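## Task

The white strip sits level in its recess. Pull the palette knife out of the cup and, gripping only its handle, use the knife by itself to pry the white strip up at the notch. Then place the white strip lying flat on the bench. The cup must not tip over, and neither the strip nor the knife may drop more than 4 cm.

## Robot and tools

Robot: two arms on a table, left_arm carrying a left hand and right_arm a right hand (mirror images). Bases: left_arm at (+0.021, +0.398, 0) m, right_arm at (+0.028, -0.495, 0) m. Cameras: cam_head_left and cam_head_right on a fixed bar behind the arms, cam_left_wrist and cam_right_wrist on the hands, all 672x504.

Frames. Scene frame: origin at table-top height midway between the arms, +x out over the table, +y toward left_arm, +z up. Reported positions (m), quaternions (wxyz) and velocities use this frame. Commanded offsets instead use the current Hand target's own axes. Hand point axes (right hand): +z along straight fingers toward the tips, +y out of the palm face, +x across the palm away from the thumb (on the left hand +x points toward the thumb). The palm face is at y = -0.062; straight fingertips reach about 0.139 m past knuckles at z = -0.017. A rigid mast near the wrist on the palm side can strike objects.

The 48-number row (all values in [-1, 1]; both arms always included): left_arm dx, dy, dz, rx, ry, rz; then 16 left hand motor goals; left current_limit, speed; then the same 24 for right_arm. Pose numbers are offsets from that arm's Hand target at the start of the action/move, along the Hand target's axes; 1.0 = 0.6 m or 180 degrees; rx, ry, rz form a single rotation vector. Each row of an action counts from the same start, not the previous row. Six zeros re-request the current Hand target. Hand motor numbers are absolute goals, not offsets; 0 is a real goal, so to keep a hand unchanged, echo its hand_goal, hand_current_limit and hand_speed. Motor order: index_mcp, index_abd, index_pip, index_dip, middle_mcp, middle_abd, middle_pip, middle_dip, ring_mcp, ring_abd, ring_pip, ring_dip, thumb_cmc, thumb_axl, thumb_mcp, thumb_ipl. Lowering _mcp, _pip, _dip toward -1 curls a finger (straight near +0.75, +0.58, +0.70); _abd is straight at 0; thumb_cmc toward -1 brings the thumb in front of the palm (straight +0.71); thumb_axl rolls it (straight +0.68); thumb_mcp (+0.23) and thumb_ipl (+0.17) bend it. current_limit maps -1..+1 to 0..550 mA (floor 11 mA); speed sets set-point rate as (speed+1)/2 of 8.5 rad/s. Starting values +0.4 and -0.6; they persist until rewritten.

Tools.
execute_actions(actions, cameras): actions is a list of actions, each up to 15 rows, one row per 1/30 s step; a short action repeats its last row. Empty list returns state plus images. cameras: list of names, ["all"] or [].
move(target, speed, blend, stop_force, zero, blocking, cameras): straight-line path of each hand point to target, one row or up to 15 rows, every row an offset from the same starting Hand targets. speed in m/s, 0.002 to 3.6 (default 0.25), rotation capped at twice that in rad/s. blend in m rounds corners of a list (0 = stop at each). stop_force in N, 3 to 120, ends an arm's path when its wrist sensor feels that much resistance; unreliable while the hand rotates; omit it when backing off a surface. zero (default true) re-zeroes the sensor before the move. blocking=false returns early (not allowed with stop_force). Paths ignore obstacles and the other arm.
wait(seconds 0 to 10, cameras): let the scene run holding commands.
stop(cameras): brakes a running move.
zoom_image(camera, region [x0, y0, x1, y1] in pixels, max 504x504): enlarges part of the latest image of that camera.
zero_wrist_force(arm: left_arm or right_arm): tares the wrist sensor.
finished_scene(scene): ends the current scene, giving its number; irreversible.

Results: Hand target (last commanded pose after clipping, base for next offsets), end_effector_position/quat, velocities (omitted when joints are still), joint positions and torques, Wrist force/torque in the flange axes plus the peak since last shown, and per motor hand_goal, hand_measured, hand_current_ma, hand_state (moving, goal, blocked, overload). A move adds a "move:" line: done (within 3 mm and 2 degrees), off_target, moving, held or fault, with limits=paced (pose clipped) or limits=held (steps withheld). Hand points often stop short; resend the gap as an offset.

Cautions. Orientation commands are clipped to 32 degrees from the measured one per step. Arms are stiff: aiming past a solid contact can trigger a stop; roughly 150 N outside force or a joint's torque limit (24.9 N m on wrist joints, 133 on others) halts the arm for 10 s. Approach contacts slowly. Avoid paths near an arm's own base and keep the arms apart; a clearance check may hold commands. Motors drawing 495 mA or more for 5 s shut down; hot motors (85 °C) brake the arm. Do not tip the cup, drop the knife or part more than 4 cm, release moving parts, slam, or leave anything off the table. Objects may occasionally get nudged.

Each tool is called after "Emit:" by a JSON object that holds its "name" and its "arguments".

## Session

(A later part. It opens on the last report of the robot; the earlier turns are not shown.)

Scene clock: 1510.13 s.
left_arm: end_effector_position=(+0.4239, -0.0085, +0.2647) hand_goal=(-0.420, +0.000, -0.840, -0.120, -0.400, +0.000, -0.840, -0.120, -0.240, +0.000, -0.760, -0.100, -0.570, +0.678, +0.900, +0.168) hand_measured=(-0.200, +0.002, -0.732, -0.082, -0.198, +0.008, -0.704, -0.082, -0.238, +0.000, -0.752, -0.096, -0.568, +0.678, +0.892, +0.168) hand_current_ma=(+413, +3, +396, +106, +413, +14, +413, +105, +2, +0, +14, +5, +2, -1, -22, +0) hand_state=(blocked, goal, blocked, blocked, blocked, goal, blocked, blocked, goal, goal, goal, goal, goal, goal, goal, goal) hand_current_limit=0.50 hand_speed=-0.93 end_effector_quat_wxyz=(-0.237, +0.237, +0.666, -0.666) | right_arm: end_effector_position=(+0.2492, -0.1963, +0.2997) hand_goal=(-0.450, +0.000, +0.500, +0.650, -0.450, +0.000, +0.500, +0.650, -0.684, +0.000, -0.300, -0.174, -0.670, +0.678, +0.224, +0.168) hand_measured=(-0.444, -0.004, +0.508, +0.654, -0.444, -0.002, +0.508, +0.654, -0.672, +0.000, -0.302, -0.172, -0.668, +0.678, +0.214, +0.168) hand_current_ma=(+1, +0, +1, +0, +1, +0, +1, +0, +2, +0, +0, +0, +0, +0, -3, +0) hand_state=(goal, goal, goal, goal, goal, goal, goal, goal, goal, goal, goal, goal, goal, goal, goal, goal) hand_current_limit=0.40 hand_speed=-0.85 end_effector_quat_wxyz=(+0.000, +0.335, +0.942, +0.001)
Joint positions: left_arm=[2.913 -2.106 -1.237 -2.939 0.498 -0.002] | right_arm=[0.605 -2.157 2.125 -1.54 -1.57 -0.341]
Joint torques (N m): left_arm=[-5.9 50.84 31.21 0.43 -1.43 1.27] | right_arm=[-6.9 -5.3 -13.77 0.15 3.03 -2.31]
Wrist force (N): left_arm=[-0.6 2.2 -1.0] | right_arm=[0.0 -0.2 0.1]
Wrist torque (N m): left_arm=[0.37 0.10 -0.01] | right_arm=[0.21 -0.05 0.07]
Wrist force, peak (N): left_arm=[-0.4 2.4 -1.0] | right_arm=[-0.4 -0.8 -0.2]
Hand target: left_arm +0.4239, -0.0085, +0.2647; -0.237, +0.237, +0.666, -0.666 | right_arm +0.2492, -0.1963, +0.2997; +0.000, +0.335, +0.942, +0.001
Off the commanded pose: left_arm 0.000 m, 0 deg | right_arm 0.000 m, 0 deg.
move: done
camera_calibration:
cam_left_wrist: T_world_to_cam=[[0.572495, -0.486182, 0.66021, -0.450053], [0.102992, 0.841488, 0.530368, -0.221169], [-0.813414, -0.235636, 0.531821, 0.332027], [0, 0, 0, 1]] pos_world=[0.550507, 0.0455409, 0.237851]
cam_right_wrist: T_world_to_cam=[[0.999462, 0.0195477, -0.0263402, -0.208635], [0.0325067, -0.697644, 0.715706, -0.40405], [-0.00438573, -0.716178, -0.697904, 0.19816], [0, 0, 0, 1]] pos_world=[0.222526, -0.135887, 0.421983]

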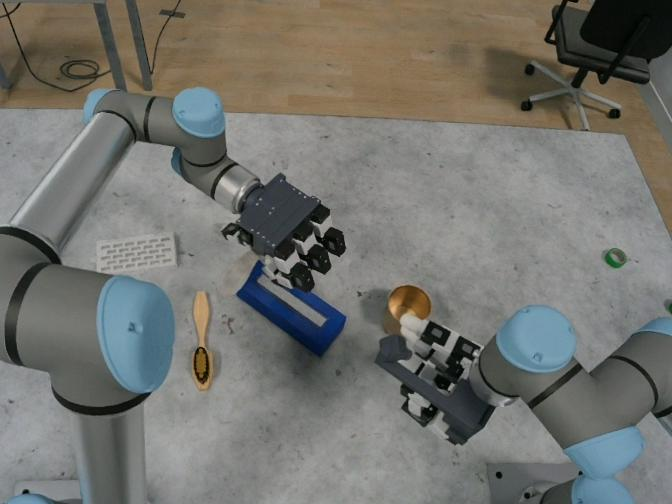

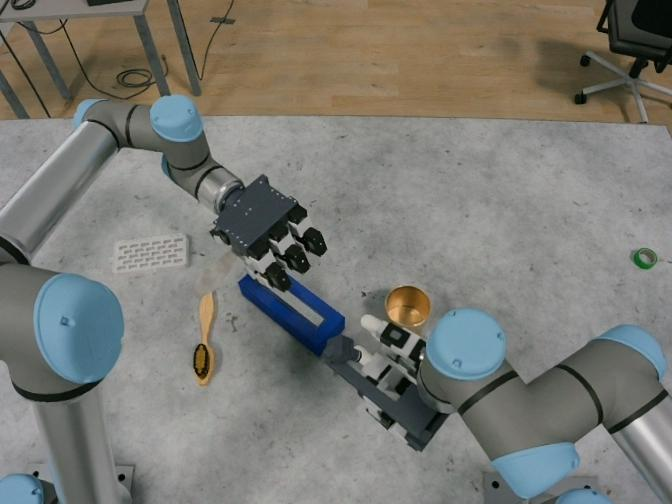

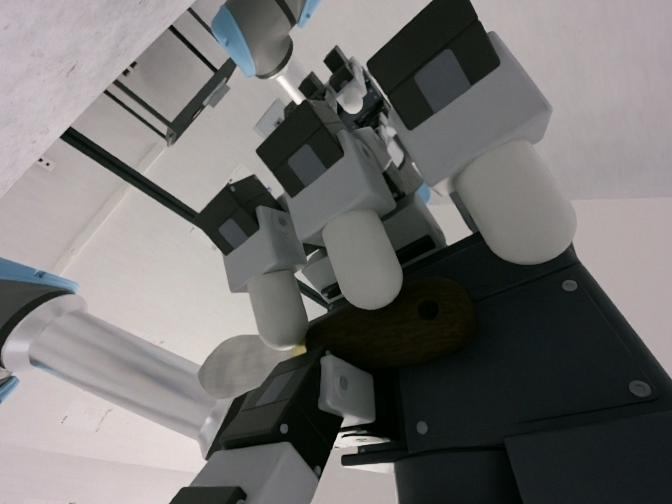

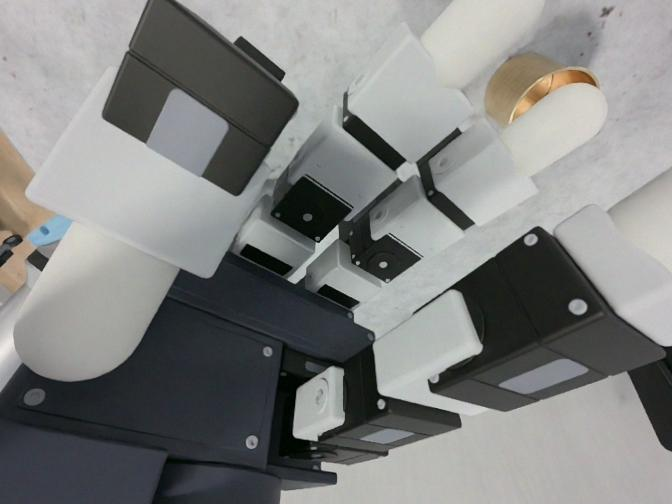

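Emit:
{"name": "move", "arguments": {"target": [[0,-0.1333,0,0,0,0,-0.42,0,-0.84,-0.12,-0.40,0,-0.84,-0.12,-0.24,0,-0.76,-0.10,-0.571,0.677,0.9,0.1676,0.5,-0.93,-0.1966,-0.0158,-0.0252,0,0,0,-0.45,0,0.5,0.65,-0.45,0,0.5,0.65,-0.685,0,-0.30,-0.174,-0.671,0.677,0.2247,0.1676,0.4,-0.85],[-0.1028,-0.1255,0.0677,0.0291,0.1116,0.5090,-0.42,0,-0.84,-0.12,-0.40,0,-0.84,-0.12,-0.24,0,-0.76,-0.10,-0.571,0.677,0.9,0.1676,0.5,-0.93,-0.3932,-0.0315,-0.0505,0,0,0,-0.45,0,0.5,0.65,-0.45,0,0.5,0.65,-0.685,0,-0.30,-0.174,-0.671,0.677,0.2247,0.1676,0.4,-0.85]], "speed": 0.15, "blend": [0.03,0], "cameras": ["all"]}}

Scene clock: 1624.93 s.
left_arm: end_effector_position=(+0.4460, -0.0790, +0.3400) hand_goal=(-0.420, +0.000, -0.840, -0.120, -0.400, +0.000, -0.840, -0.120, -0.240, +0.000, -0.760, -0.100, -0.570, +0.678, +0.900, +0.168) hand_measured=(-0.200, +0.002, -0.732, -0.082, -0.198, +0.010, -0.704, -0.082, -0.238, +0.000, -0.756, -0.098, -0.566, +0.676, +0.898, +0.168) hand_current_ma=(+412, +3, +396, +106, +412, +15, +413, +105, +2, +0, +5, +3, +6, -2, -6, +0) hand_state=(blocked, goal, blocked, blocked, blocked, goal, blocked, blocked, goal, goal, goal, goal, goal, goal, goal, goal) hand_current_limit=0.50 hand_speed=-0.93 end_effector_quat_wxyz=(+0.199, +0.731, +0.222, -0.614) | right_arm: end_effector_position=(+0.4202, -0.3599, +0.3299) hand_goal=(-0.450, +0.000, +0.500, +0.650, -0.450, +0.000, +0.500, +0.650, -0.684, +0.000, -0.300, -0.174, -0.670, +0.678, +0.224, +0.168) hand_measured=(-0.444, -0.004, +0.508, +0.654, -0.444, -0.002, +0.508, +0.654, -0.672, +0.000, -0.302, -0.172, -0.668, +0.678, +0.214, +0.168) hand_current_ma=(+1, +0, +1, +0, +1, +0, +1, +0, +2, +0, +0, +0, +0, +0, -3, +0) hand_state=(goal, goal, goal, goal, goal, goal, goal, goal, goal, goal, goal, goal, goal, goal, goal, goal) hand_current_limit=0.40 hand_speed=-0.85 end_effector_quat_wxyz=(+0.000, +0.335, +0.942, +0.001)
Joint positions: left_arm=[2.852 -2.051 -1.202 -2.776 0.731 1.399] | right_arm=[-0.1 -2.028 1.988 -1.531 -1.57 -1.046]
Joint torques (N m): left_arm=[-8.34 32 10.87 1.51 1.49 1.78] | right_arm=[-6.18 4.03 -30.07 -5.38 3.27 -2.36]
Wrist force (N): left_arm=[0.8 0.7 -0.4] | right_arm=[0.1 -0.1 -0.2]
Wrist torque (N m): left_arm=[0.11 -0.22 -0.28] | right_arm=[0.25 -0.07 0.09]
Wrist force, peak (N): left_arm=[-0.5 3.1 -0.8] | right_arm=[1.0 0.2 0.1]
Hand target: left_arm +0.4460, -0.0790, +0.3399; +0.199, +0.731, +0.221, -0.614 | right_arm +0.4202, -0.3599, +0.3300; +0.000, +0.335, +0.942, +0.001
Off the commanded pose: left_arm 0.000 m, 0 deg | right_arm 0.000 m, 0 deg.
move: done
camera_calibration:
cam_left_wrist: T_world_to_cam=[[-0.498567, 0.475527, 0.724779, -0.0149776], [0.347421, 0.875631, -0.335514, -0.0159687], [-0.794185, 0.0845272, -0.601769, 0.69552], [0, 0, 0, 1]] pos_world=[0.550452, -0.0376854, 0.42404]
cam_right_wrist: T_world_to_cam=[[0.999459, 0.0196183, -0.0264109, -0.375493], [0.0326066, -0.697642, 0.715704, -0.545465], [-0.00438443, -0.716178, -0.697904, 0.102748], [0, 0, 0, 1]] pos_world=[0.393526, -0.299587, 0.452182]

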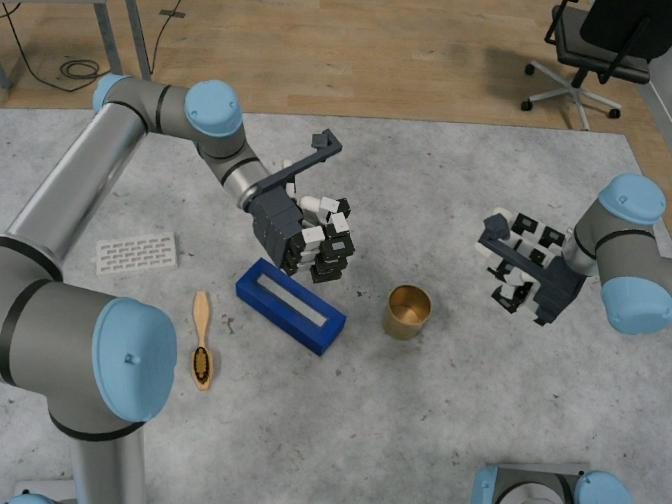

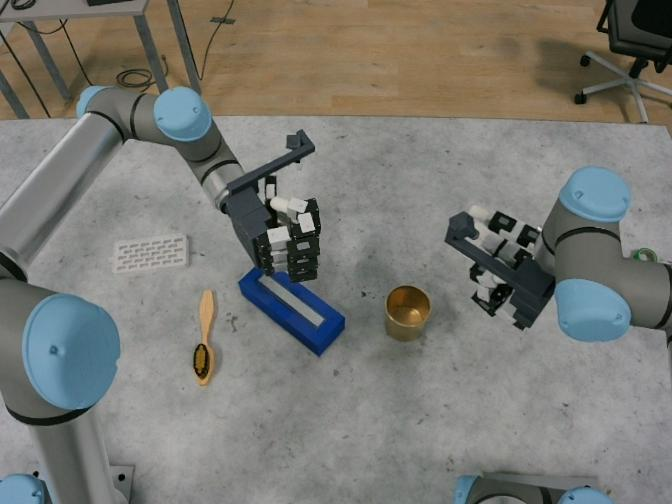

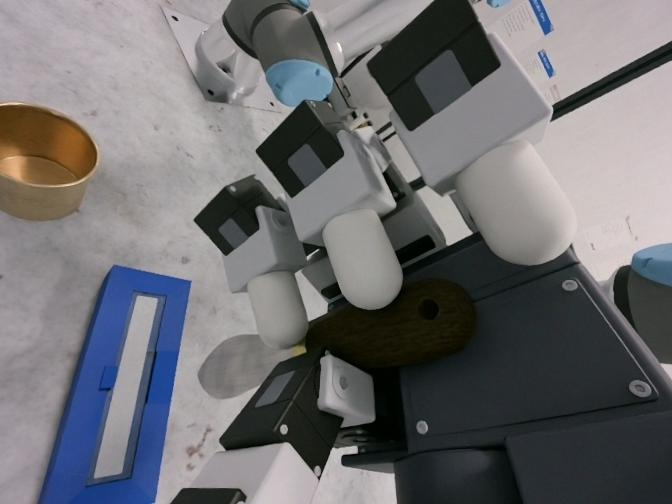

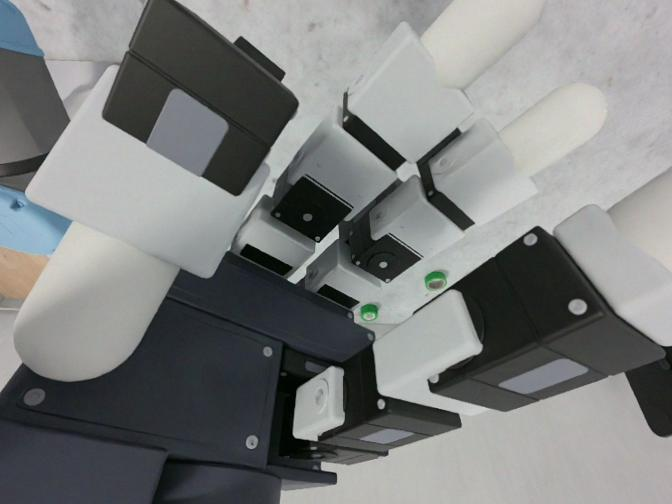

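Emit:
{"name": "zoom_image", "arguments": {"camera": "cam_left_wrist", "region": [40, 250, 240, 504]}}

Scaled by 1.984 from the camera's 672x504 image, which has a finer 960x720 frame.

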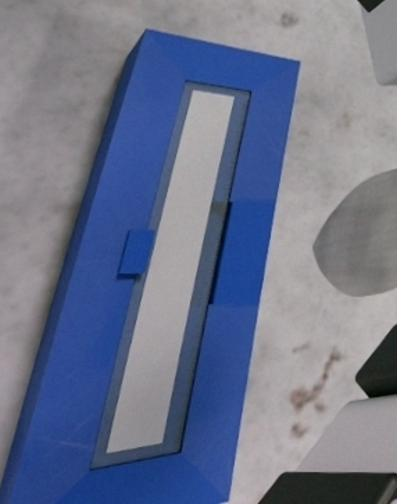

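Emit:
{"name": "move", "arguments": {"target": [0.2125,-0.02,0.0464,0,0,0,-0.42,0,-0.84,-0.12,-0.40,0,-0.84,-0.12,-0.24,0,-0.76,-0.10,-0.571,0.677,0.9,0.1676,0.5,-0.93,0,0,0,0,0,0,-0.45,0,0.5,0.65,-0.45,0,0.5,0.65,-0.685,0,-0.30,-0.174,-0.671,0.677,0.2247,0.1676,0.4,-0.85], "speed": 0.1, "stop_force": 5, "cameras": ["all"]}}

Emit:
{"name": "zoom_image", "arguments": {"camera": "cam_left_wrist", "region": [80, 270, 330, 470]}}

Emit:
{"name": "zoom_image", "arguments": {"camera": "cam_head_right", "region": [200, 220, 360, 360]}}

Scene clock: 1721.67 s.
left_arm: end_effector_position=(+0.4356, -0.0746, +0.2093) hand_goal=(-0.420, +0.000, -0.840, -0.120, -0.400, +0.000, -0.840, -0.120, -0.240, +0.000, -0.760, -0.100, -0.570, +0.678, +0.900, +0.168) hand_measured=(-0.200, +0.002, -0.732, -0.082, -0.198, +0.010, -0.704, -0.082, -0.238, +0.000, -0.756, -0.098, -0.566, +0.676, +0.898, +0.168) hand_current_ma=(+413, +3, +396, +106, +413, +15, +413, +105, +2, +0, +4, +3, +7, -3, -6, +0) hand_state=(blocked, goal, blocked, blocked, blocked, goal, blocked, blocked, goal, goal, goal, goal, goal, goal, goal, goal) hand_current_limit=0.50 hand_speed=-0.93 end_effector_quat_wxyz=(+0.199, +0.731, +0.221, -0.614) | right_arm: end_effector_position=(+0.4202, -0.3599, +0.3300) hand_goal=(-0.450, +0.000, +0.500, +0.650, -0.450, +0.000, +0.500, +0.650, -0.684, +0.000, -0.300, -0.174, -0.670, +0.678, +0.224, +0.168) hand_measured=(-0.444, -0.004, +0.508, +0.654, -0.444, -0.002, +0.508, +0.654, -0.672, +0.000, -0.302, -0.172, -0.668, +0.678, +0.214, +0.168) hand_current_ma=(+1, +0, +1, +0, +1, +0, +1, +0, +2, +0, +0, +0, +0, +0, -3, +0) hand_state=(goal, goal, goal, goal, goal, goal, goal, goal, goal, goal, goal, goal, goal, goal, goal, goal) hand_current_limit=0.40 hand_speed=-0.85 end_effector_quat_wxyz=(+0.000, +0.335, +0.942, +0.001)
Joint positions: left_arm=[2.854 -2.108 -1.46 -2.462 0.734 1.4] | right_arm=[-0.1 -2.028 1.988 -1.531 -1.57 -1.046]
Joint torques (N m): left_arm=[9.3 28.13 8.66 1.5 -2.13 -0.86] | right_arm=[-6.14 2.81 -31.27 -5.21 3.15 -2.31]
Wrist force (N): left_arm=[0.7 0.5 -0.4] | right_arm=[0.2 -0.1 0.0]
Wrist torque (N m): left_arm=[0.07 -0.21 -0.18] | right_arm=[0.22 -0.08 0.09]
Wrist force, peak (N): left_arm=[1.3 0.6 -0.4] | right_arm=[0.0 -0.3 -0.3]
Hand target: left_arm +0.4356, -0.0746, +0.2093; +0.199, +0.731, +0.221, -0.614 | right_arm +0.4202, -0.3599, +0.3300; +0.000, +0.335, +0.942, +0.001
Off the commanded pose: left_arm 0.000 m, 0 deg | right_arm 0.000 m, 0 deg.
move: done
camera_calibration:
cam_left_wrist: T_world_to_cam=[[-0.498468, 0.475626, 0.724782, 0.0723501], [0.347454, 0.875576, -0.335621, -0.0600151], [-0.794232, 0.0845322, -0.601705, 0.608305], [0, 0, 0, 1]] pos_world=[0.540052, -0.0332852, 0.29344]
cam_right_wrist: T_world_to_cam=[[0.999459, 0.0196183, -0.0264109, -0.375493], [0.0326066, -0.697642, 0.715704, -0.545465], [-0.00438443, -0.716178, -0.697904, 0.102748], [0, 0, 0, 1]] pos_world=[0.393526, -0.299587, 0.452182]

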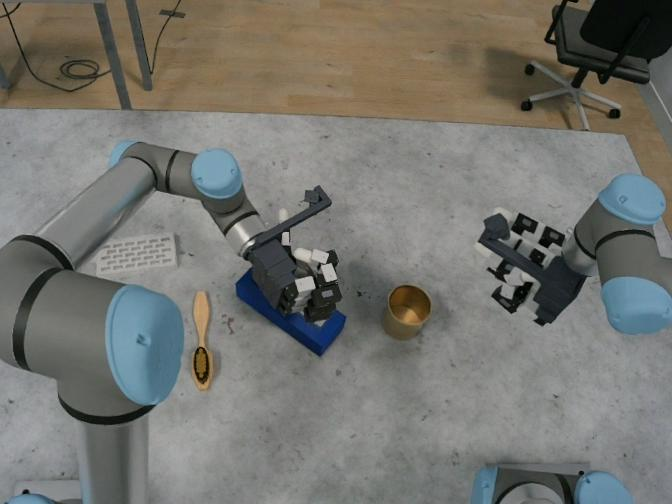

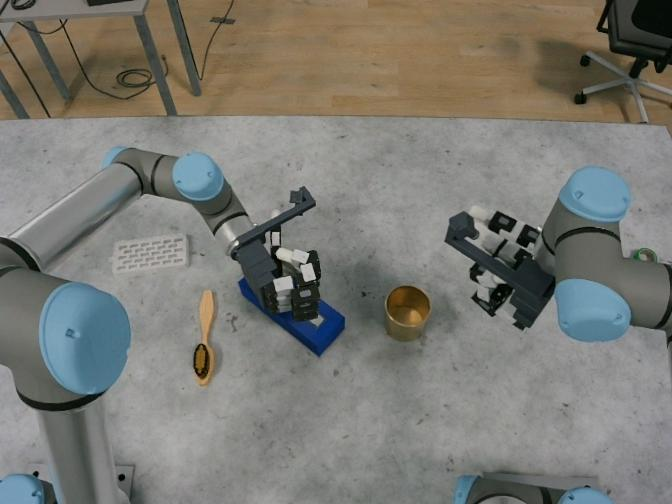

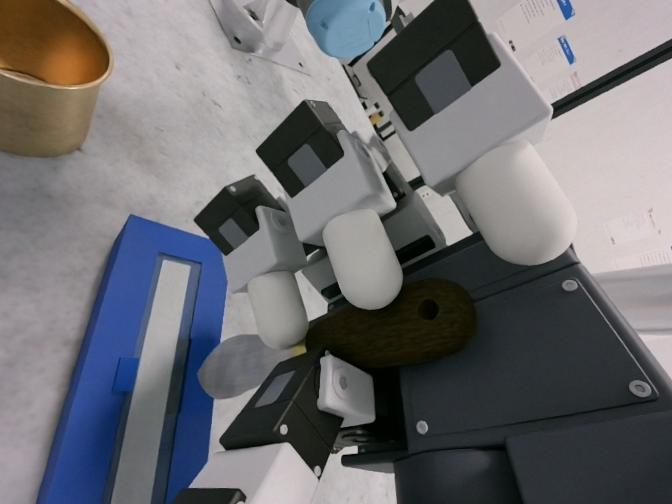

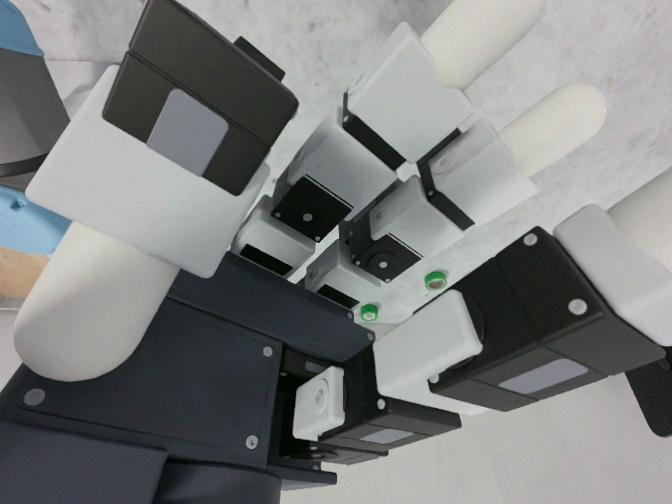

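Scaled by 2.016 from the camera's 672x504 image, which has a finer 960x720 frame.

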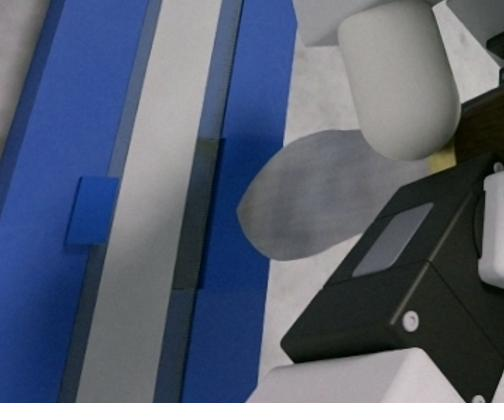

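Scaled by 3.150 from the camera's 672x504 image, which has a finer 960x720 frame.

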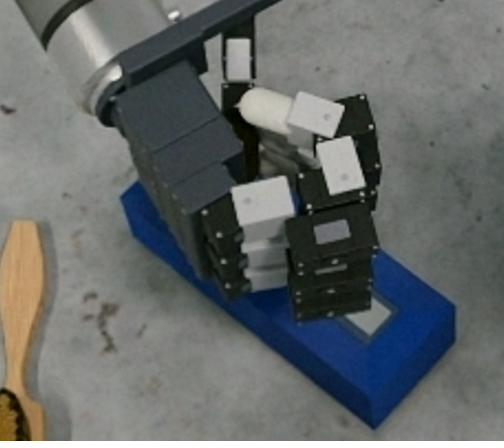

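Emit:
{"name": "move", "arguments": {"target": [0.0493,-0.001,0.00825,0,0,0,-0.42,0,-0.84,-0.12,-0.40,0,-0.84,-0.12,-0.24,0,-0.76,-0.10,-0.571,0.677,0.9,0.1676,0.5,-0.93,0,0,0,0,0,0,-0.45,0,0.5,0.65,-0.45,0,0.5,0.65,-0.685,0,-0.30,-0.174,-0.671,0.677,0.2247,0.1676,0.4,-0.85], "speed": 0.006, "stop_force": 3, "cameras": ["cam_left_wrist"]}}

Emit:
{"name": "zoom_image", "arguments": {"camera": "cam_left_wrist", "region": [80, 270, 330, 470]}}

Scene clock: 1751.70 s.
left_arm: end_effector_position=(+0.4357, -0.0746, +0.1793) hand_goal=(-0.420, +0.000, -0.840, -0.120, -0.400, +0.000, -0.840, -0.120, -0.240, +0.000, -0.760, -0.100, -0.570, +0.678, +0.900, +0.168) hand_measured=(-0.200, +0.002, -0.732, -0.080, -0.200, +0.008, -0.704, -0.086, -0.238, +0.000, -0.756, -0.098, -0.564, +0.672, +0.898, +0.168) hand_current_ma=(+413, +2, +396, +112, +413, +13, +413, +96, +2, +0, +4, +3, +10, -14, -5, +0) hand_state=(blocked, goal, blocked, blocked, blocked, goal, blocked, blocked, goal, goal, goal, goal, goal, goal, goal, goal) hand_current_limit=0.50 hand_speed=-0.93 end_effector_quat_wxyz=(+0.199, +0.731, +0.221, -0.614) | right_arm: end_effector_position=(+0.4202, -0.3599, +0.3300) hand_goal=(-0.450, +0.000, +0.500, +0.650, -0.450, +0.000, +0.500, +0.650, -0.684, +0.000, -0.300, -0.174, -0.670, +0.678, +0.224, +0.168) hand_measured=(-0.444, -0.004, +0.508, +0.654, -0.444, -0.002, +0.508, +0.654, -0.672, +0.000, -0.302, -0.172, -0.668, +0.678, +0.214, +0.168) hand_current_ma=(+1, +0, +1, +0, +1, +0, +1, +0, +2, +0, +0, +0, +0, +0, -3, +0) hand_state=(goal, goal, goal, goal, goal, goal, goal, goal, goal, goal, goal, goal, goal, goal, goal, goal) hand_current_limit=0.40 hand_speed=-0.85 end_effector_quat_wxyz=(+0.000, +0.335, +0.942, +0.001)
Joint positions: left_arm=[2.855 -2.14 -1.494 -2.396 0.734 1.4] | right_arm=[-0.1 -2.028 1.988 -1.531 -1.57 -1.046]
Joint torques (N m): left_arm=[9.7 28.72 7.68 1.1 1.48 1.25] | right_arm=[-6.2 2.76 -30.42 -5.05 3.12 -2.43]
Wrist force (N): left_arm=[0.4 2.1 -0.7] | right_arm=[0.2 -0.1 -0.1]
Wrist torque (N m): left_arm=[0.18 -0.12 -0.07] | right_arm=[0.25 -0.07 0.10]
Wrist force, peak (N): left_arm=[0.5 2.3 -0.9] | right_arm=[0.2 -0.4 -0.2]
Hand target: left_arm +0.4357, -0.0746, +0.1793; +0.199, +0.731, +0.221, -0.614 | right_arm +0.4202, -0.3599, +0.3300; +0.000, +0.335, +0.942, +0.001
Off the commanded pose: left_arm 0.000 m, 0 deg | right_arm 0.000 m, 0 deg.
move: done
camera_calibration:
cam_left_wrist: T_world_to_cam=[[-0.498468, 0.475626, 0.724782, 0.0941434], [0.347454, 0.875576, -0.335621, -0.0701185], [-0.794232, 0.0845322, -0.601705, 0.590334], [0, 0, 0, 1]] pos_world=[0.540152, -0.0332852, 0.26344]
Images, in order (width x height): cam_left_wrist 672x504.

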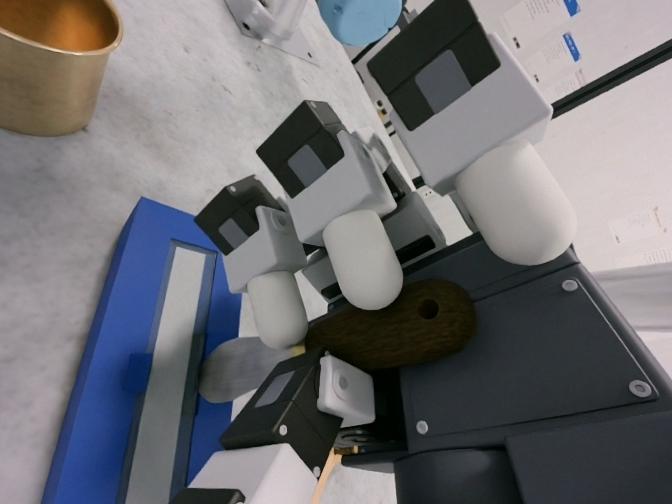

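Scaled by 2.016 from the camera's 672x504 image, which has a finer 960x720 frame.

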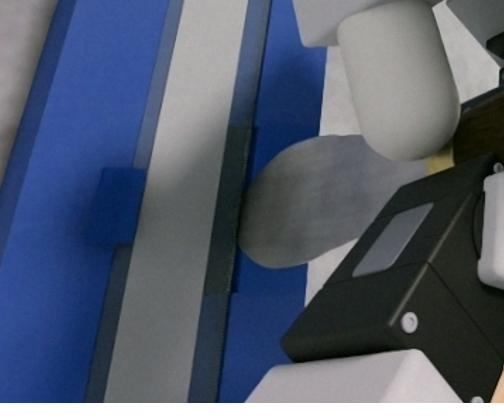

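Emit:
{"name": "move", "arguments": {"target": [-0.01643,0.000333,-0.00275,0,0,0,-0.42,0,-0.84,-0.12,-0.40,0,-0.84,-0.12,-0.24,0,-0.76,-0.10,-0.571,0.677,0.9,0.1676,0.5,-0.93,0,0,0,0,0,0,-0.45,0,0.5,0.65,-0.45,0,0.5,0.65,-0.685,0,-0.30,-0.174,-0.671,0.677,0.2247,0.1676,0.4,-0.85], "speed": 0.02, "cameras": ["cam_left_wrist"]}}

Emit:
{"name": "zoom_image", "arguments": {"camera": "cam_left_wrist", "region": [80, 270, 330, 470]}}

Scene clock: 1779.37 s.
left_arm: end_effector_position=(+0.4357, -0.0746, +0.1893) hand_goal=(-0.420, +0.000, -0.840, -0.120, -0.400, +0.000, -0.840, -0.120, -0.240, +0.000, -0.760, -0.100, -0.570, +0.678, +0.900, +0.168) hand_measured=(-0.200, +0.002, -0.732, -0.080, -0.200, +0.008, -0.704, -0.086, -0.238, +0.000, -0.756, -0.098, -0.564, +0.672, +0.898, +0.168) hand_current_ma=(+413, +2, +396, +114, +413, +11, +412, +94, +2, +0, +4, +3, +10, -14, -5, +0) hand_state=(blocked, goal, blocked, blocked, blocked, goal, blocked, blocked, goal, goal, goal, goal, goal, goal, goal, goal) hand_current_limit=0.50 hand_speed=-0.93 end_effector_quat_wxyz=(+0.199, +0.731, +0.221, -0.614) | right_arm: end_effector_position=(+0.4202, -0.3599, +0.3300) hand_goal=(-0.450, +0.000, +0.500, +0.650, -0.450, +0.000, +0.500, +0.650, -0.684, +0.000, -0.300, -0.174, -0.670, +0.678, +0.224, +0.168) hand_measured=(-0.444, -0.004, +0.508, +0.654, -0.444, -0.002, +0.508, +0.654, -0.672, +0.000, -0.302, -0.172, -0.668, +0.678, +0.214, +0.168) hand_current_ma=(+1, +0, +1, +0, +1, +0, +1, +0, +2, +0, +0, +0, +0, +0, -3, +0) hand_state=(goal, goal, goal, goal, goal, goal, goal, goal, goal, goal, goal, goal, goal, goal, goal, goal) hand_current_limit=0.40 hand_speed=-0.85 end_effector_quat_wxyz=(+0.000, +0.335, +0.942, +0.001)
Joint positions: left_arm=[2.855 -2.129 -1.483 -2.418 0.734 1.4] | right_arm=[-0.1 -2.028 1.988 -1.531 -1.57 -1.046]
Joint torques (N m): left_arm=[0.97 53.48 32.42 -1.69 -1.58 -0.47] | right_arm=[-6.2 3.25 -30.41 -4.79 3.34 -2.22]
Wrist force (N): left_arm=[0.5 0.7 -0.6] | right_arm=[0.2 -0.1 -0.1]
Wrist torque (N m): left_arm=[0.11 -0.19 -0.23] | right_arm=[0.24 -0.07 0.10]
Wrist force, peak (N): left_arm=[0.4 2.4 -0.8] | right_arm=[0.4 -0.3 -0.2]
Hand target: left_arm +0.4357, -0.0746, +0.1893; +0.199, +0.731, +0.221, -0.614 | right_arm +0.4202, -0.3599, +0.3300; +0.000, +0.335, +0.942, +0.001
Off the commanded pose: left_arm 0.000 m, 0 deg | right_arm 0.000 m, 0 deg.
move: done
camera_calibration:
cam_left_wrist: T_world_to_cam=[[-0.498484, 0.475585, 0.724798, 0.0869712], [0.347431, 0.875599, -0.335587, -0.0667916], [-0.794232, 0.0845321, -0.601705, 0.59629], [0, 0, 0, 1]] pos_world=[0.540153, -0.0332853, 0.27334]
Images, in order (width x height): cam_left_wrist 672x504.

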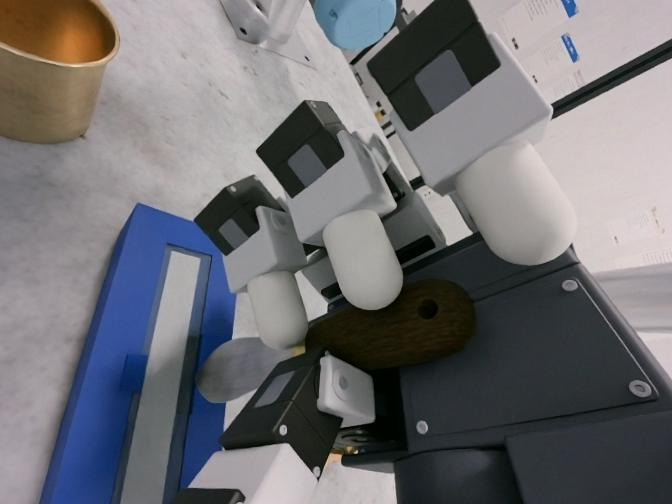

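Scaled by 2.016 from the camera's 672x504 image, which has a finer 960x720 frame.

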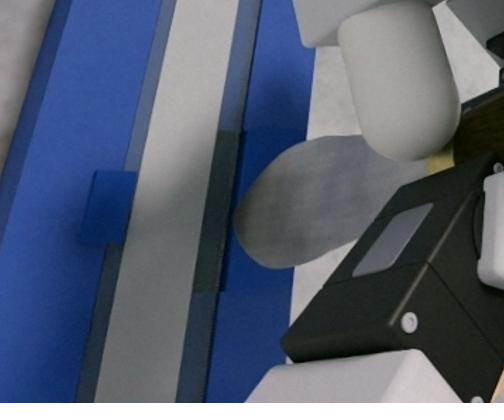

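Emit:
{"name": "move", "arguments": {"target": [[-0.0007,0.0037,0.004,0,0,0,-0.42,0,-0.84,-0.12,-0.40,0,-0.84,-0.12,-0.24,0,-0.76,-0.10,-0.571,0.677,0.9,0.1676,0.5,-0.93,0,0,0,0,0,0,-0.45,0,0.5,0.65,-0.45,0,0.5,0.65,-0.685,0,-0.30,-0.174,-0.671,0.677,0.2247,0.1676,0.4,-0.85],[0.0322,0.003,0.0095,0,0,0,-0.42,0,-0.84,-0.12,-0.40,0,-0.84,-0.12,-0.24,0,-0.76,-0.10,-0.571,0.677,0.9,0.1676,0.5,-0.93,0,0,0,0,0,0,-0.45,0,0.5,0.65,-0.45,0,0.5,0.65,-0.685,0,-0.30,-0.174,-0.671,0.677,0.2247,0.1676,0.4,-0.85]], "speed": 0.006, "stop_force": 3, "cameras": ["cam_left_wrist"]}}

Emit:
{"name": "zoom_image", "arguments": {"camera": "cam_left_wrist", "region": [80, 270, 330, 470]}}

Scene clock: 1833.27 s.
left_arm: end_effector_position=(+0.4349, -0.0778, +0.1768) hand_goal=(-0.420, +0.000, -0.840, -0.120, -0.400, +0.000, -0.840, -0.120, -0.240, +0.000, -0.760, -0.100, -0.570, +0.678, +0.900, +0.168) hand_measured=(-0.200, +0.002, -0.732, -0.080, -0.200, +0.008, -0.704, -0.086, -0.238, +0.000, -0.756, -0.098, -0.564, +0.672, +0.898, +0.168) hand_current_ma=(+412, +2, +396, +114, +413, +11, +413, +94, +2, +0, +4, +3, +10, -14, -5, +0) hand_state=(blocked, goal, blocked, blocked, blocked, goal, blocked, blocked, goal, goal, goal, goal, goal, goal, goal, goal) hand_current_limit=0.50 hand_speed=-0.93 end_effector_quat_wxyz=(+0.199, +0.731, +0.221, -0.614) | right_arm: end_effector_position=(+0.4202, -0.3599, +0.3300) hand_goal=(-0.450, +0.000, +0.500, +0.650, -0.450, +0.000, +0.500, +0.650, -0.684, +0.000, -0.300, -0.174, -0.670, +0.678, +0.224, +0.168) hand_measured=(-0.444, -0.004, +0.508, +0.654, -0.444, -0.002, +0.508, +0.654, -0.672, +0.000, -0.302, -0.172, -0.668, +0.678, +0.214, +0.168) hand_current_ma=(+1, +0, +1, +0, +1, +0, +1, +0, +2, +0, +0, +0, +0, +0, -3, +0) hand_state=(goal, goal, goal, goal, goal, goal, goal, goal, goal, goal, goal, goal, goal, goal, goal, goal) hand_current_limit=0.40 hand_speed=-0.85 end_effector_quat_wxyz=(+0.000, +0.335, +0.942, +0.001)
Joint positions: left_arm=[2.849 -2.144 -1.494 -2.39 0.729 1.398] | right_arm=[-0.1 -2.028 1.988 -1.531 -1.57 -1.046]
Joint torques (N m): left_arm=[4.51 52.46 30.57 -1.69 0.73 0.89] | right_arm=[-5.34 3.22 -29.8 -4.67 3.23 -2.29]
Wrist force (N): left_arm=[-2.8 0.4 -1.0] | right_arm=[0.2 -0.2 -0.2]
Wrist torque (N m): left_arm=[0.10 0.03 -0.38] | right_arm=[0.23 -0.07 0.10]
Wrist force, peak (N): left_arm=[-3.7 0.5 -1.2] | right_arm=[0.3 -0.2 -0.3]
Hand target: left_arm +0.4349, -0.0778, +0.1768; +0.199, +0.731, +0.221, -0.614 (not the last commanded pose) | right_arm +0.4202, -0.3599, +0.3300; +0.000, +0.335, +0.942, +0.001
Off the commanded pose: left_arm 0.007 m, 0 deg | right_arm 0.000 m, 0 deg.
move: contact (left_arm); path passed 1 of 2 targets
camera_calibration:
cam_left_wrist: T_world_to_cam=[[-0.498468, 0.475626, 0.724782, 0.0971511], [0.347454, 0.875576, -0.335621, -0.0679113], [-0.794232, 0.0845322, -0.601705, 0.588404], [0, 0, 0, 1]] pos_world=[0.539352, -0.0364852, 0.26084]
Images, in order (width x height): cam_left_wrist 672x504.

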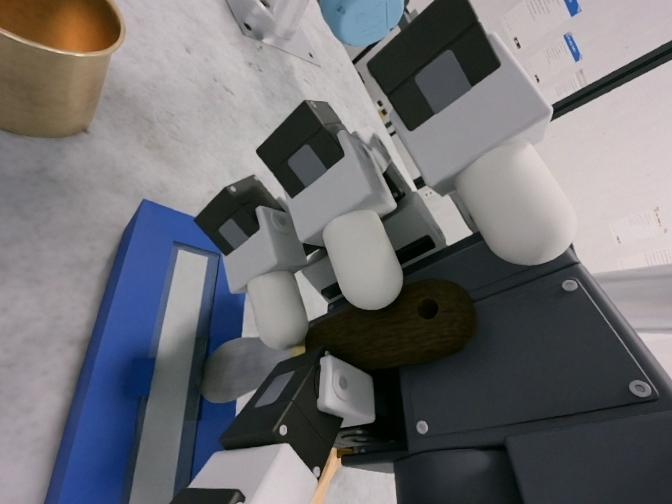

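Scaled by 2.016 from the camera's 672x504 image, which has a finer 960x720 frame.

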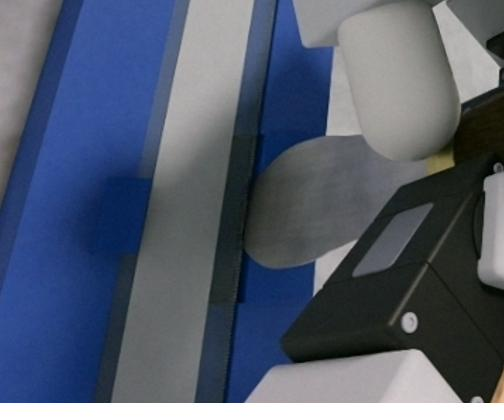

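Emit:
{"name": "move", "arguments": {"target": [0.0039,0.0095,-0.0021,0,0,0,-0.42,0,-0.84,-0.12,-0.40,0,-0.84,-0.12,-0.24,0,-0.76,-0.10,-0.571,0.677,0.9,0.1676,0.5,-0.93,0,0,0,0,0,0,-0.45,0,0.5,0.65,-0.45,0,0.5,0.65,-0.685,0,-0.30,-0.174,-0.671,0.677,0.2247,0.1676,0.4,-0.85], "speed": 0.003, "stop_force": 4, "cameras": ["cam_left_wrist"]}}

Emit:
{"name": "zoom_image", "arguments": {"camera": "cam_left_wrist", "region": [80, 270, 330, 470]}}

Scene clock: 1860.83 s.
left_arm: end_effector_position=(+0.4376, -0.0800, +0.1756) hand_goal=(-0.420, +0.000, -0.840, -0.120, -0.400, +0.000, -0.840, -0.120, -0.240, +0.000, -0.760, -0.100, -0.570, +0.678, +0.900, +0.168) hand_measured=(-0.200, +0.004, -0.732, -0.080, -0.200, +0.008, -0.704, -0.080, -0.238, +0.000, -0.756, -0.098, -0.564, +0.670, +0.898, +0.168) hand_current_ma=(+412, +6, +396, +114, +412, +11, +412, +114, +2, +0, +4, +3, +10, -18, -5, +0) hand_state=(blocked, goal, blocked, blocked, blocked, goal, blocked, blocked, goal, goal, goal, goal, goal, goal, goal, goal) hand_current_limit=0.50 hand_speed=-0.93 end_effector_quat_wxyz=(+0.199, +0.731, +0.221, -0.614) | right_arm: end_effector_position=(+0.4202, -0.3599, +0.3300) hand_goal=(-0.450, +0.000, +0.500, +0.650, -0.450, +0.000, +0.500, +0.650, -0.684, +0.000, -0.300, -0.174, -0.670, +0.678, +0.224, +0.168) hand_measured=(-0.444, -0.004, +0.508, +0.654, -0.444, -0.002, +0.508, +0.654, -0.672, +0.000, -0.302, -0.172, -0.668, +0.678, +0.214, +0.168) hand_current_ma=(+1, +0, +1, +0, +1, +0, +1, +0, +2, +0, +0, +0, +0, +0, -3, +0) hand_state=(goal, goal, goal, goal, goal, goal, goal, goal, goal, goal, goal, goal, goal, goal, goal, goal) hand_current_limit=0.40 hand_speed=-0.85 end_effector_quat_wxyz=(+0.000, +0.335, +0.942, +0.001)
Joint positions: left_arm=[2.847 -2.153 -1.483 -2.392 0.727 1.397] | right_arm=[-0.1 -2.028 1.988 -1.531 -1.57 -1.046]
Joint torques (N m): left_arm=[8.17 50.87 7.54 1.93 1.2 1.32] | right_arm=[-5.53 3.04 -30.48 -4.58 3.33 -2.24]
Wrist force (N): left_arm=[-6.6 -1.7 -0.8] | right_arm=[0.2 -0.1 -0.2]
Wrist torque (N m): left_arm=[-0.05 0.34 -0.96] | right_arm=[0.24 -0.08 0.11]
Wrist force, peak (N): left_arm=[-8.0 -2.1 -1.1] | right_arm=[0.4 -0.2 -0.2]
Hand target: left_arm +0.4377, -0.0800, +0.1756; +0.199, +0.731, +0.221, -0.614 (not the last commanded pose) | right_arm +0.4202, -0.3599, +0.3300; +0.000, +0.335, +0.942, +0.001
Off the commanded pose: left_arm 0.003 m, 0 deg | right_arm 0.000 m, 0 deg.
move: contact (left_arm)
camera_calibration:
cam_left_wrist: T_world_to_cam=[[-0.498468, 0.475626, 0.724782, 0.100463], [0.347454, 0.875576, -0.335621, -0.0673606], [-0.794232, 0.0845322, -0.601705, 0.590092], [0, 0, 0, 1]] pos_world=[0.542152, -0.0386852, 0.25964]
Images, in order (width x height): cam_left_wrist 672x504.

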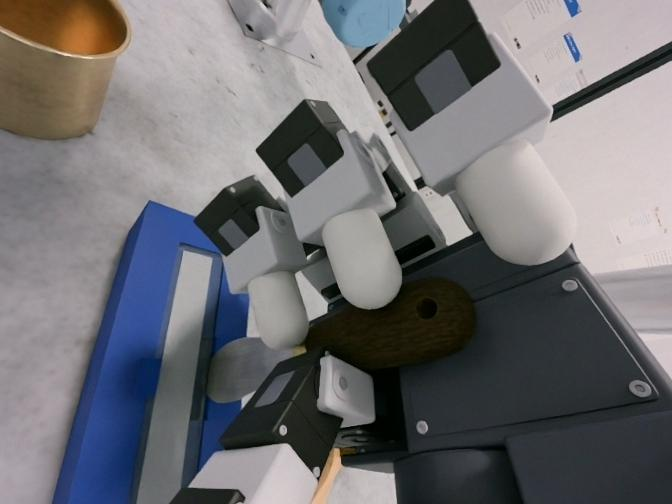

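Scaled by 2.016 from the camera's 672x504 image, which has a finer 960x720 frame.

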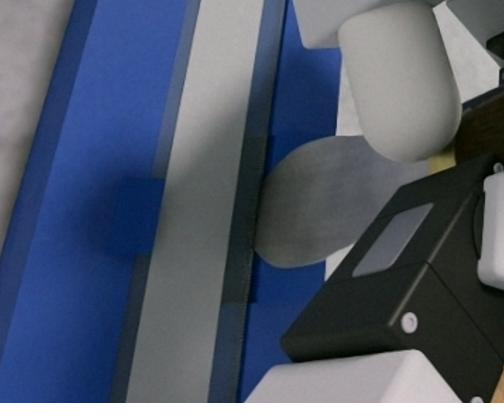

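Emit:
{"name": "zoom_image", "arguments": {"camera": "cam_left_wrist", "region": [150, 320, 280, 430]}}

Scaled by 3.877 from the camera's 672x504 image, which has a finer 960x720 frame.

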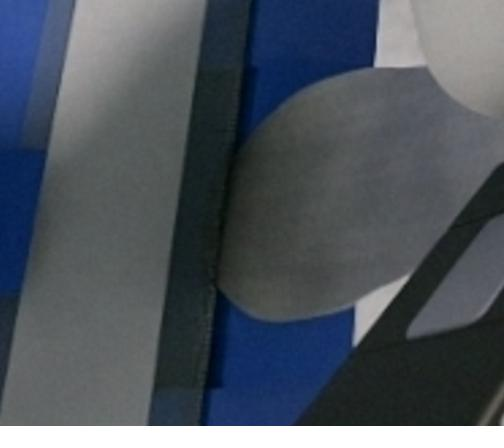

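Emit:
{"name": "move", "arguments": {"target": [-0.01643,0.000333,-0.00275,0,0,0,-0.42,0,-0.84,-0.12,-0.40,0,-0.84,-0.12,-0.24,0,-0.76,-0.10,-0.571,0.677,0.9,0.1676,0.5,-0.93,0,0,0,0,0,0,-0.45,0,0.5,0.65,-0.45,0,0.5,0.65,-0.685,0,-0.30,-0.174,-0.671,0.677,0.2247,0.1676,0.4,-0.85], "speed": 0.02, "cameras": ["cam_left_wrist"]}}

Emit:
{"name": "zoom_image", "arguments": {"camera": "cam_left_wrist", "region": [150, 300, 320, 430]}}

Scene clock: 1901.90 s.
left_arm: end_effector_position=(+0.4376, -0.0800, +0.1855) hand_goal=(-0.420, +0.000, -0.840, -0.120, -0.400, +0.000, -0.840, -0.120, -0.240, +0.000, -0.760, -0.100, -0.570, +0.678, +0.900, +0.168) hand_measured=(-0.200, +0.004, -0.732, -0.080, -0.200, +0.008, -0.704, -0.080, -0.238, +0.000, -0.756, -0.098, -0.564, +0.670, +0.898, +0.168) hand_current_ma=(+413, +6, +396, +114, +413, +11, +413, +114, +2, +0, +4, +3, +11, -18, -5, +0) hand_state=(blocked, goal, blocked, blocked, blocked, goal, blocked, blocked, goal, goal, goal, goal, goal, goal, goal, goal) hand_current_limit=0.50 hand_speed=-0.93 end_effector_quat_wxyz=(+0.199, +0.731, +0.221, -0.614) | right_arm: end_effector_position=(+0.4202, -0.3599, +0.3300) hand_goal=(-0.450, +0.000, +0.500, +0.650, -0.450, +0.000, +0.500, +0.650, -0.684, +0.000, -0.300, -0.174, -0.670, +0.678, +0.224, +0.168) hand_measured=(-0.444, -0.004, +0.508, +0.654, -0.444, -0.002, +0.508, +0.654, -0.672, +0.000, -0.302, -0.172, -0.668, +0.678, +0.214, +0.168) hand_current_ma=(+1, +0, +1, +0, +1, +0, +1, +0, +2, +0, +0, +0, +0, +0, -3, +0) hand_state=(goal, goal, goal, goal, goal, goal, goal, goal, goal, goal, goal, goal, goal, goal, goal, goal) hand_current_limit=0.40 hand_speed=-0.85 end_effector_quat_wxyz=(+0.000, +0.335, +0.942, +0.001)
Joint positions: left_arm=[2.847 -2.142 -1.473 -2.413 0.727 1.397] | right_arm=[-0.1 -2.028 1.988 -1.531 -1.57 -1.046]
Joint torques (N m): left_arm=[-0.86 53.82 32.17 -1.41 -1.57 -0.53] | right_arm=[-4.97 2.65 -29.67 -4.38 3.05 -2.17]
Wrist force (N): left_arm=[0.4 -1.3 -0.6] | right_arm=[0.2 -0.1 -0.1]
Wrist torque (N m): left_arm=[-0.04 -0.16 -0.45] | right_arm=[0.24 -0.07 0.10]
Wrist force, peak (N): left_arm=[-7.2 -2.2 -1.2] | right_arm=[0.4 -0.2 -0.2]
Hand target: left_arm +0.4376, -0.0801, +0.1856; +0.199, +0.731, +0.221, -0.614 | right_arm +0.4202, -0.3599, +0.3300; +0.000, +0.335, +0.942, +0.001
Off the commanded pose: left_arm 0.000 m, 0 deg | right_arm 0.000 m, 0 deg.
move: done
camera_calibration:
cam_left_wrist: T_world_to_cam=[[-0.498508, 0.475676, 0.724722, 0.0933272], [0.347506, 0.87555, -0.335637, -0.0640629], [-0.794184, 0.0845276, -0.601769, 0.59604], [0, 0, 0, 1]] pos_world=[0.542152, -0.0386851, 0.26954]
Images, in order (width x height): cam_left_wrist 672x504.

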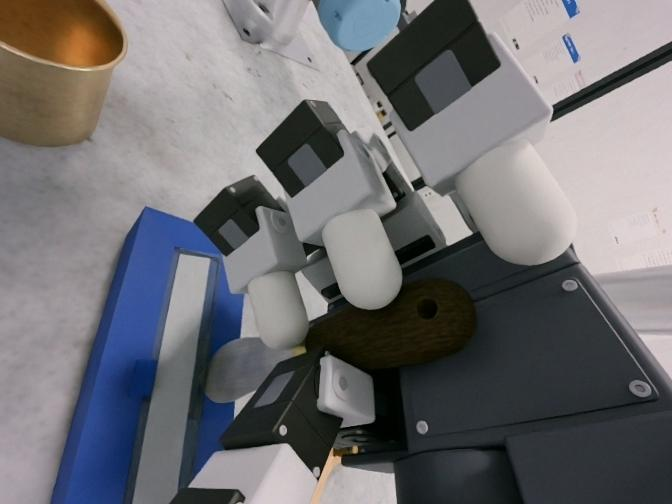

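Scaled by 2.965 from the camera's 672x504 image, which has a finer 960x720 frame.

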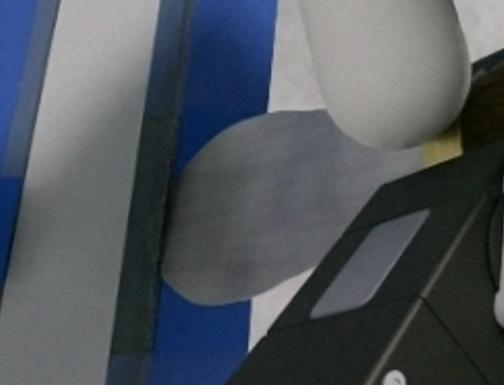

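Emit:
{"name": "move", "arguments": {"target": [-0.01643,0.000333,-0.00275,0,0,0,-0.42,0,-0.84,-0.12,-0.40,0,-0.84,-0.12,-0.24,0,-0.76,-0.10,-0.571,0.677,0.9,0.1676,0.5,-0.93,0,0,0,0,0,0,-0.45,0,0.5,0.65,-0.45,0,0.5,0.65,-0.685,0,-0.30,-0.174,-0.671,0.677,0.2247,0.1676,0.4,-0.85], "speed": 0.02, "cameras": ["cam_left_wrist"]}}

Emit:
{"name": "zoom_image", "arguments": {"camera": "cam_left_wrist", "region": [150, 300, 320, 430]}}

Scene clock: 1968.27 s.
left_arm: end_effector_position=(+0.4376, -0.0801, +0.1955) hand_goal=(-0.420, +0.000, -0.840, -0.120, -0.400, +0.000, -0.840, -0.120, -0.240, +0.000, -0.760, -0.100, -0.570, +0.678, +0.900, +0.168) hand_measured=(-0.200, +0.006, -0.732, -0.080, -0.200, +0.008, -0.704, -0.080, -0.238, +0.000, -0.756, -0.098, -0.564, +0.670, +0.898, +0.168) hand_current_ma=(+412, +8, +396, +114, +413, +13, +413, +114, +2, +0, +4, +3, +11, -18, -5, +0) hand_state=(blocked, goal, blocked, blocked, blocked, goal, blocked, blocked, goal, goal, goal, goal, goal, goal, goal, goal) hand_current_limit=0.50 hand_speed=-0.93 end_effector_quat_wxyz=(+0.199, +0.731, +0.221, -0.614) | right_arm: end_effector_position=(+0.4202, -0.3599, +0.3300) hand_goal=(-0.450, +0.000, +0.500, +0.650, -0.450, +0.000, +0.500, +0.650, -0.684, +0.000, -0.300, -0.174, -0.670, +0.678, +0.224, +0.168) hand_measured=(-0.444, -0.004, +0.508, +0.654, -0.444, -0.002, +0.508, +0.654, -0.672, +0.000, -0.302, -0.172, -0.668, +0.678, +0.214, +0.168) hand_current_ma=(+1, +0, +1, +0, +1, +0, +1, +0, +2, +0, +0, +0, +0, +0, -3, +0) hand_state=(goal, goal, goal, goal, goal, goal, goal, goal, goal, goal, goal, goal, goal, goal, goal, goal) hand_current_limit=0.40 hand_speed=-0.85 end_effector_quat_wxyz=(+0.000, +0.335, +0.942, +0.001)
Joint positions: left_arm=[2.846 -2.131 -1.462 -2.434 0.726 1.397] | right_arm=[-0.1 -2.028 1.988 -1.531 -1.57 -1.046]
Joint torques (N m): left_arm=[-8.42 53.94 31.93 -1.79 -1.94 -0.41] | right_arm=[-4.76 2.33 -29.23 -4.17 2.97 -2.1]
Wrist force (N): left_arm=[0.6 0.7 -0.3] | right_arm=[0.3 -0.1 -0.1]
Wrist torque (N m): left_arm=[0.10 -0.20 -0.20] | right_arm=[0.24 -0.08 0.10]
Wrist force, peak (N): left_arm=[-0.2 -1.6 -0.8] | right_arm=[0.3 -0.1 -0.4]
Hand target: left_arm +0.4376, -0.0801, +0.1956; +0.199, +0.731, +0.221, -0.614 | right_arm +0.4202, -0.3599, +0.3300; +0.000, +0.335, +0.942, +0.001
Off the commanded pose: left_arm 0.000 m, 0 deg | right_arm 0.000 m, 0 deg.
move: done
camera_calibration:
cam_left_wrist: T_world_to_cam=[[-0.498468, 0.475626, 0.724782, 0.0860374], [0.347454, 0.875576, -0.335621, -0.0605595], [-0.794232, 0.0845322, -0.601705, 0.601995], [0, 0, 0, 1]] pos_world=[0.542052, -0.0387852, 0.27954]
Images, in order (width x height): cam_left_wrist 672x504.

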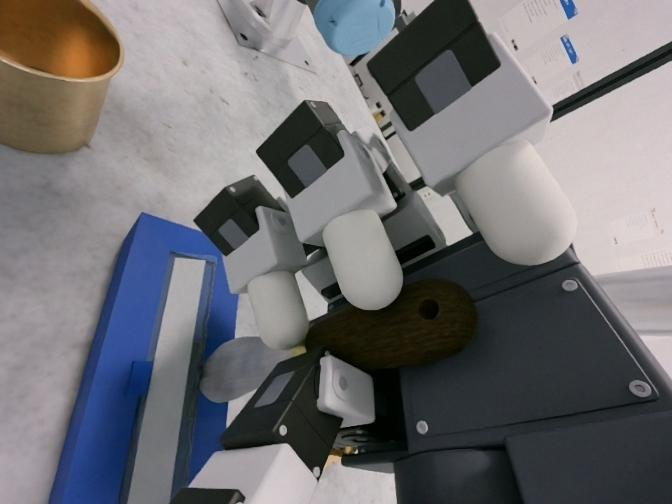

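Scaled by 2.965 from the camera's 672x504 image, which has a finer 960x720 frame.

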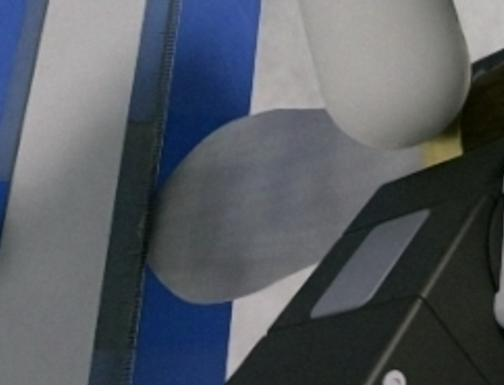

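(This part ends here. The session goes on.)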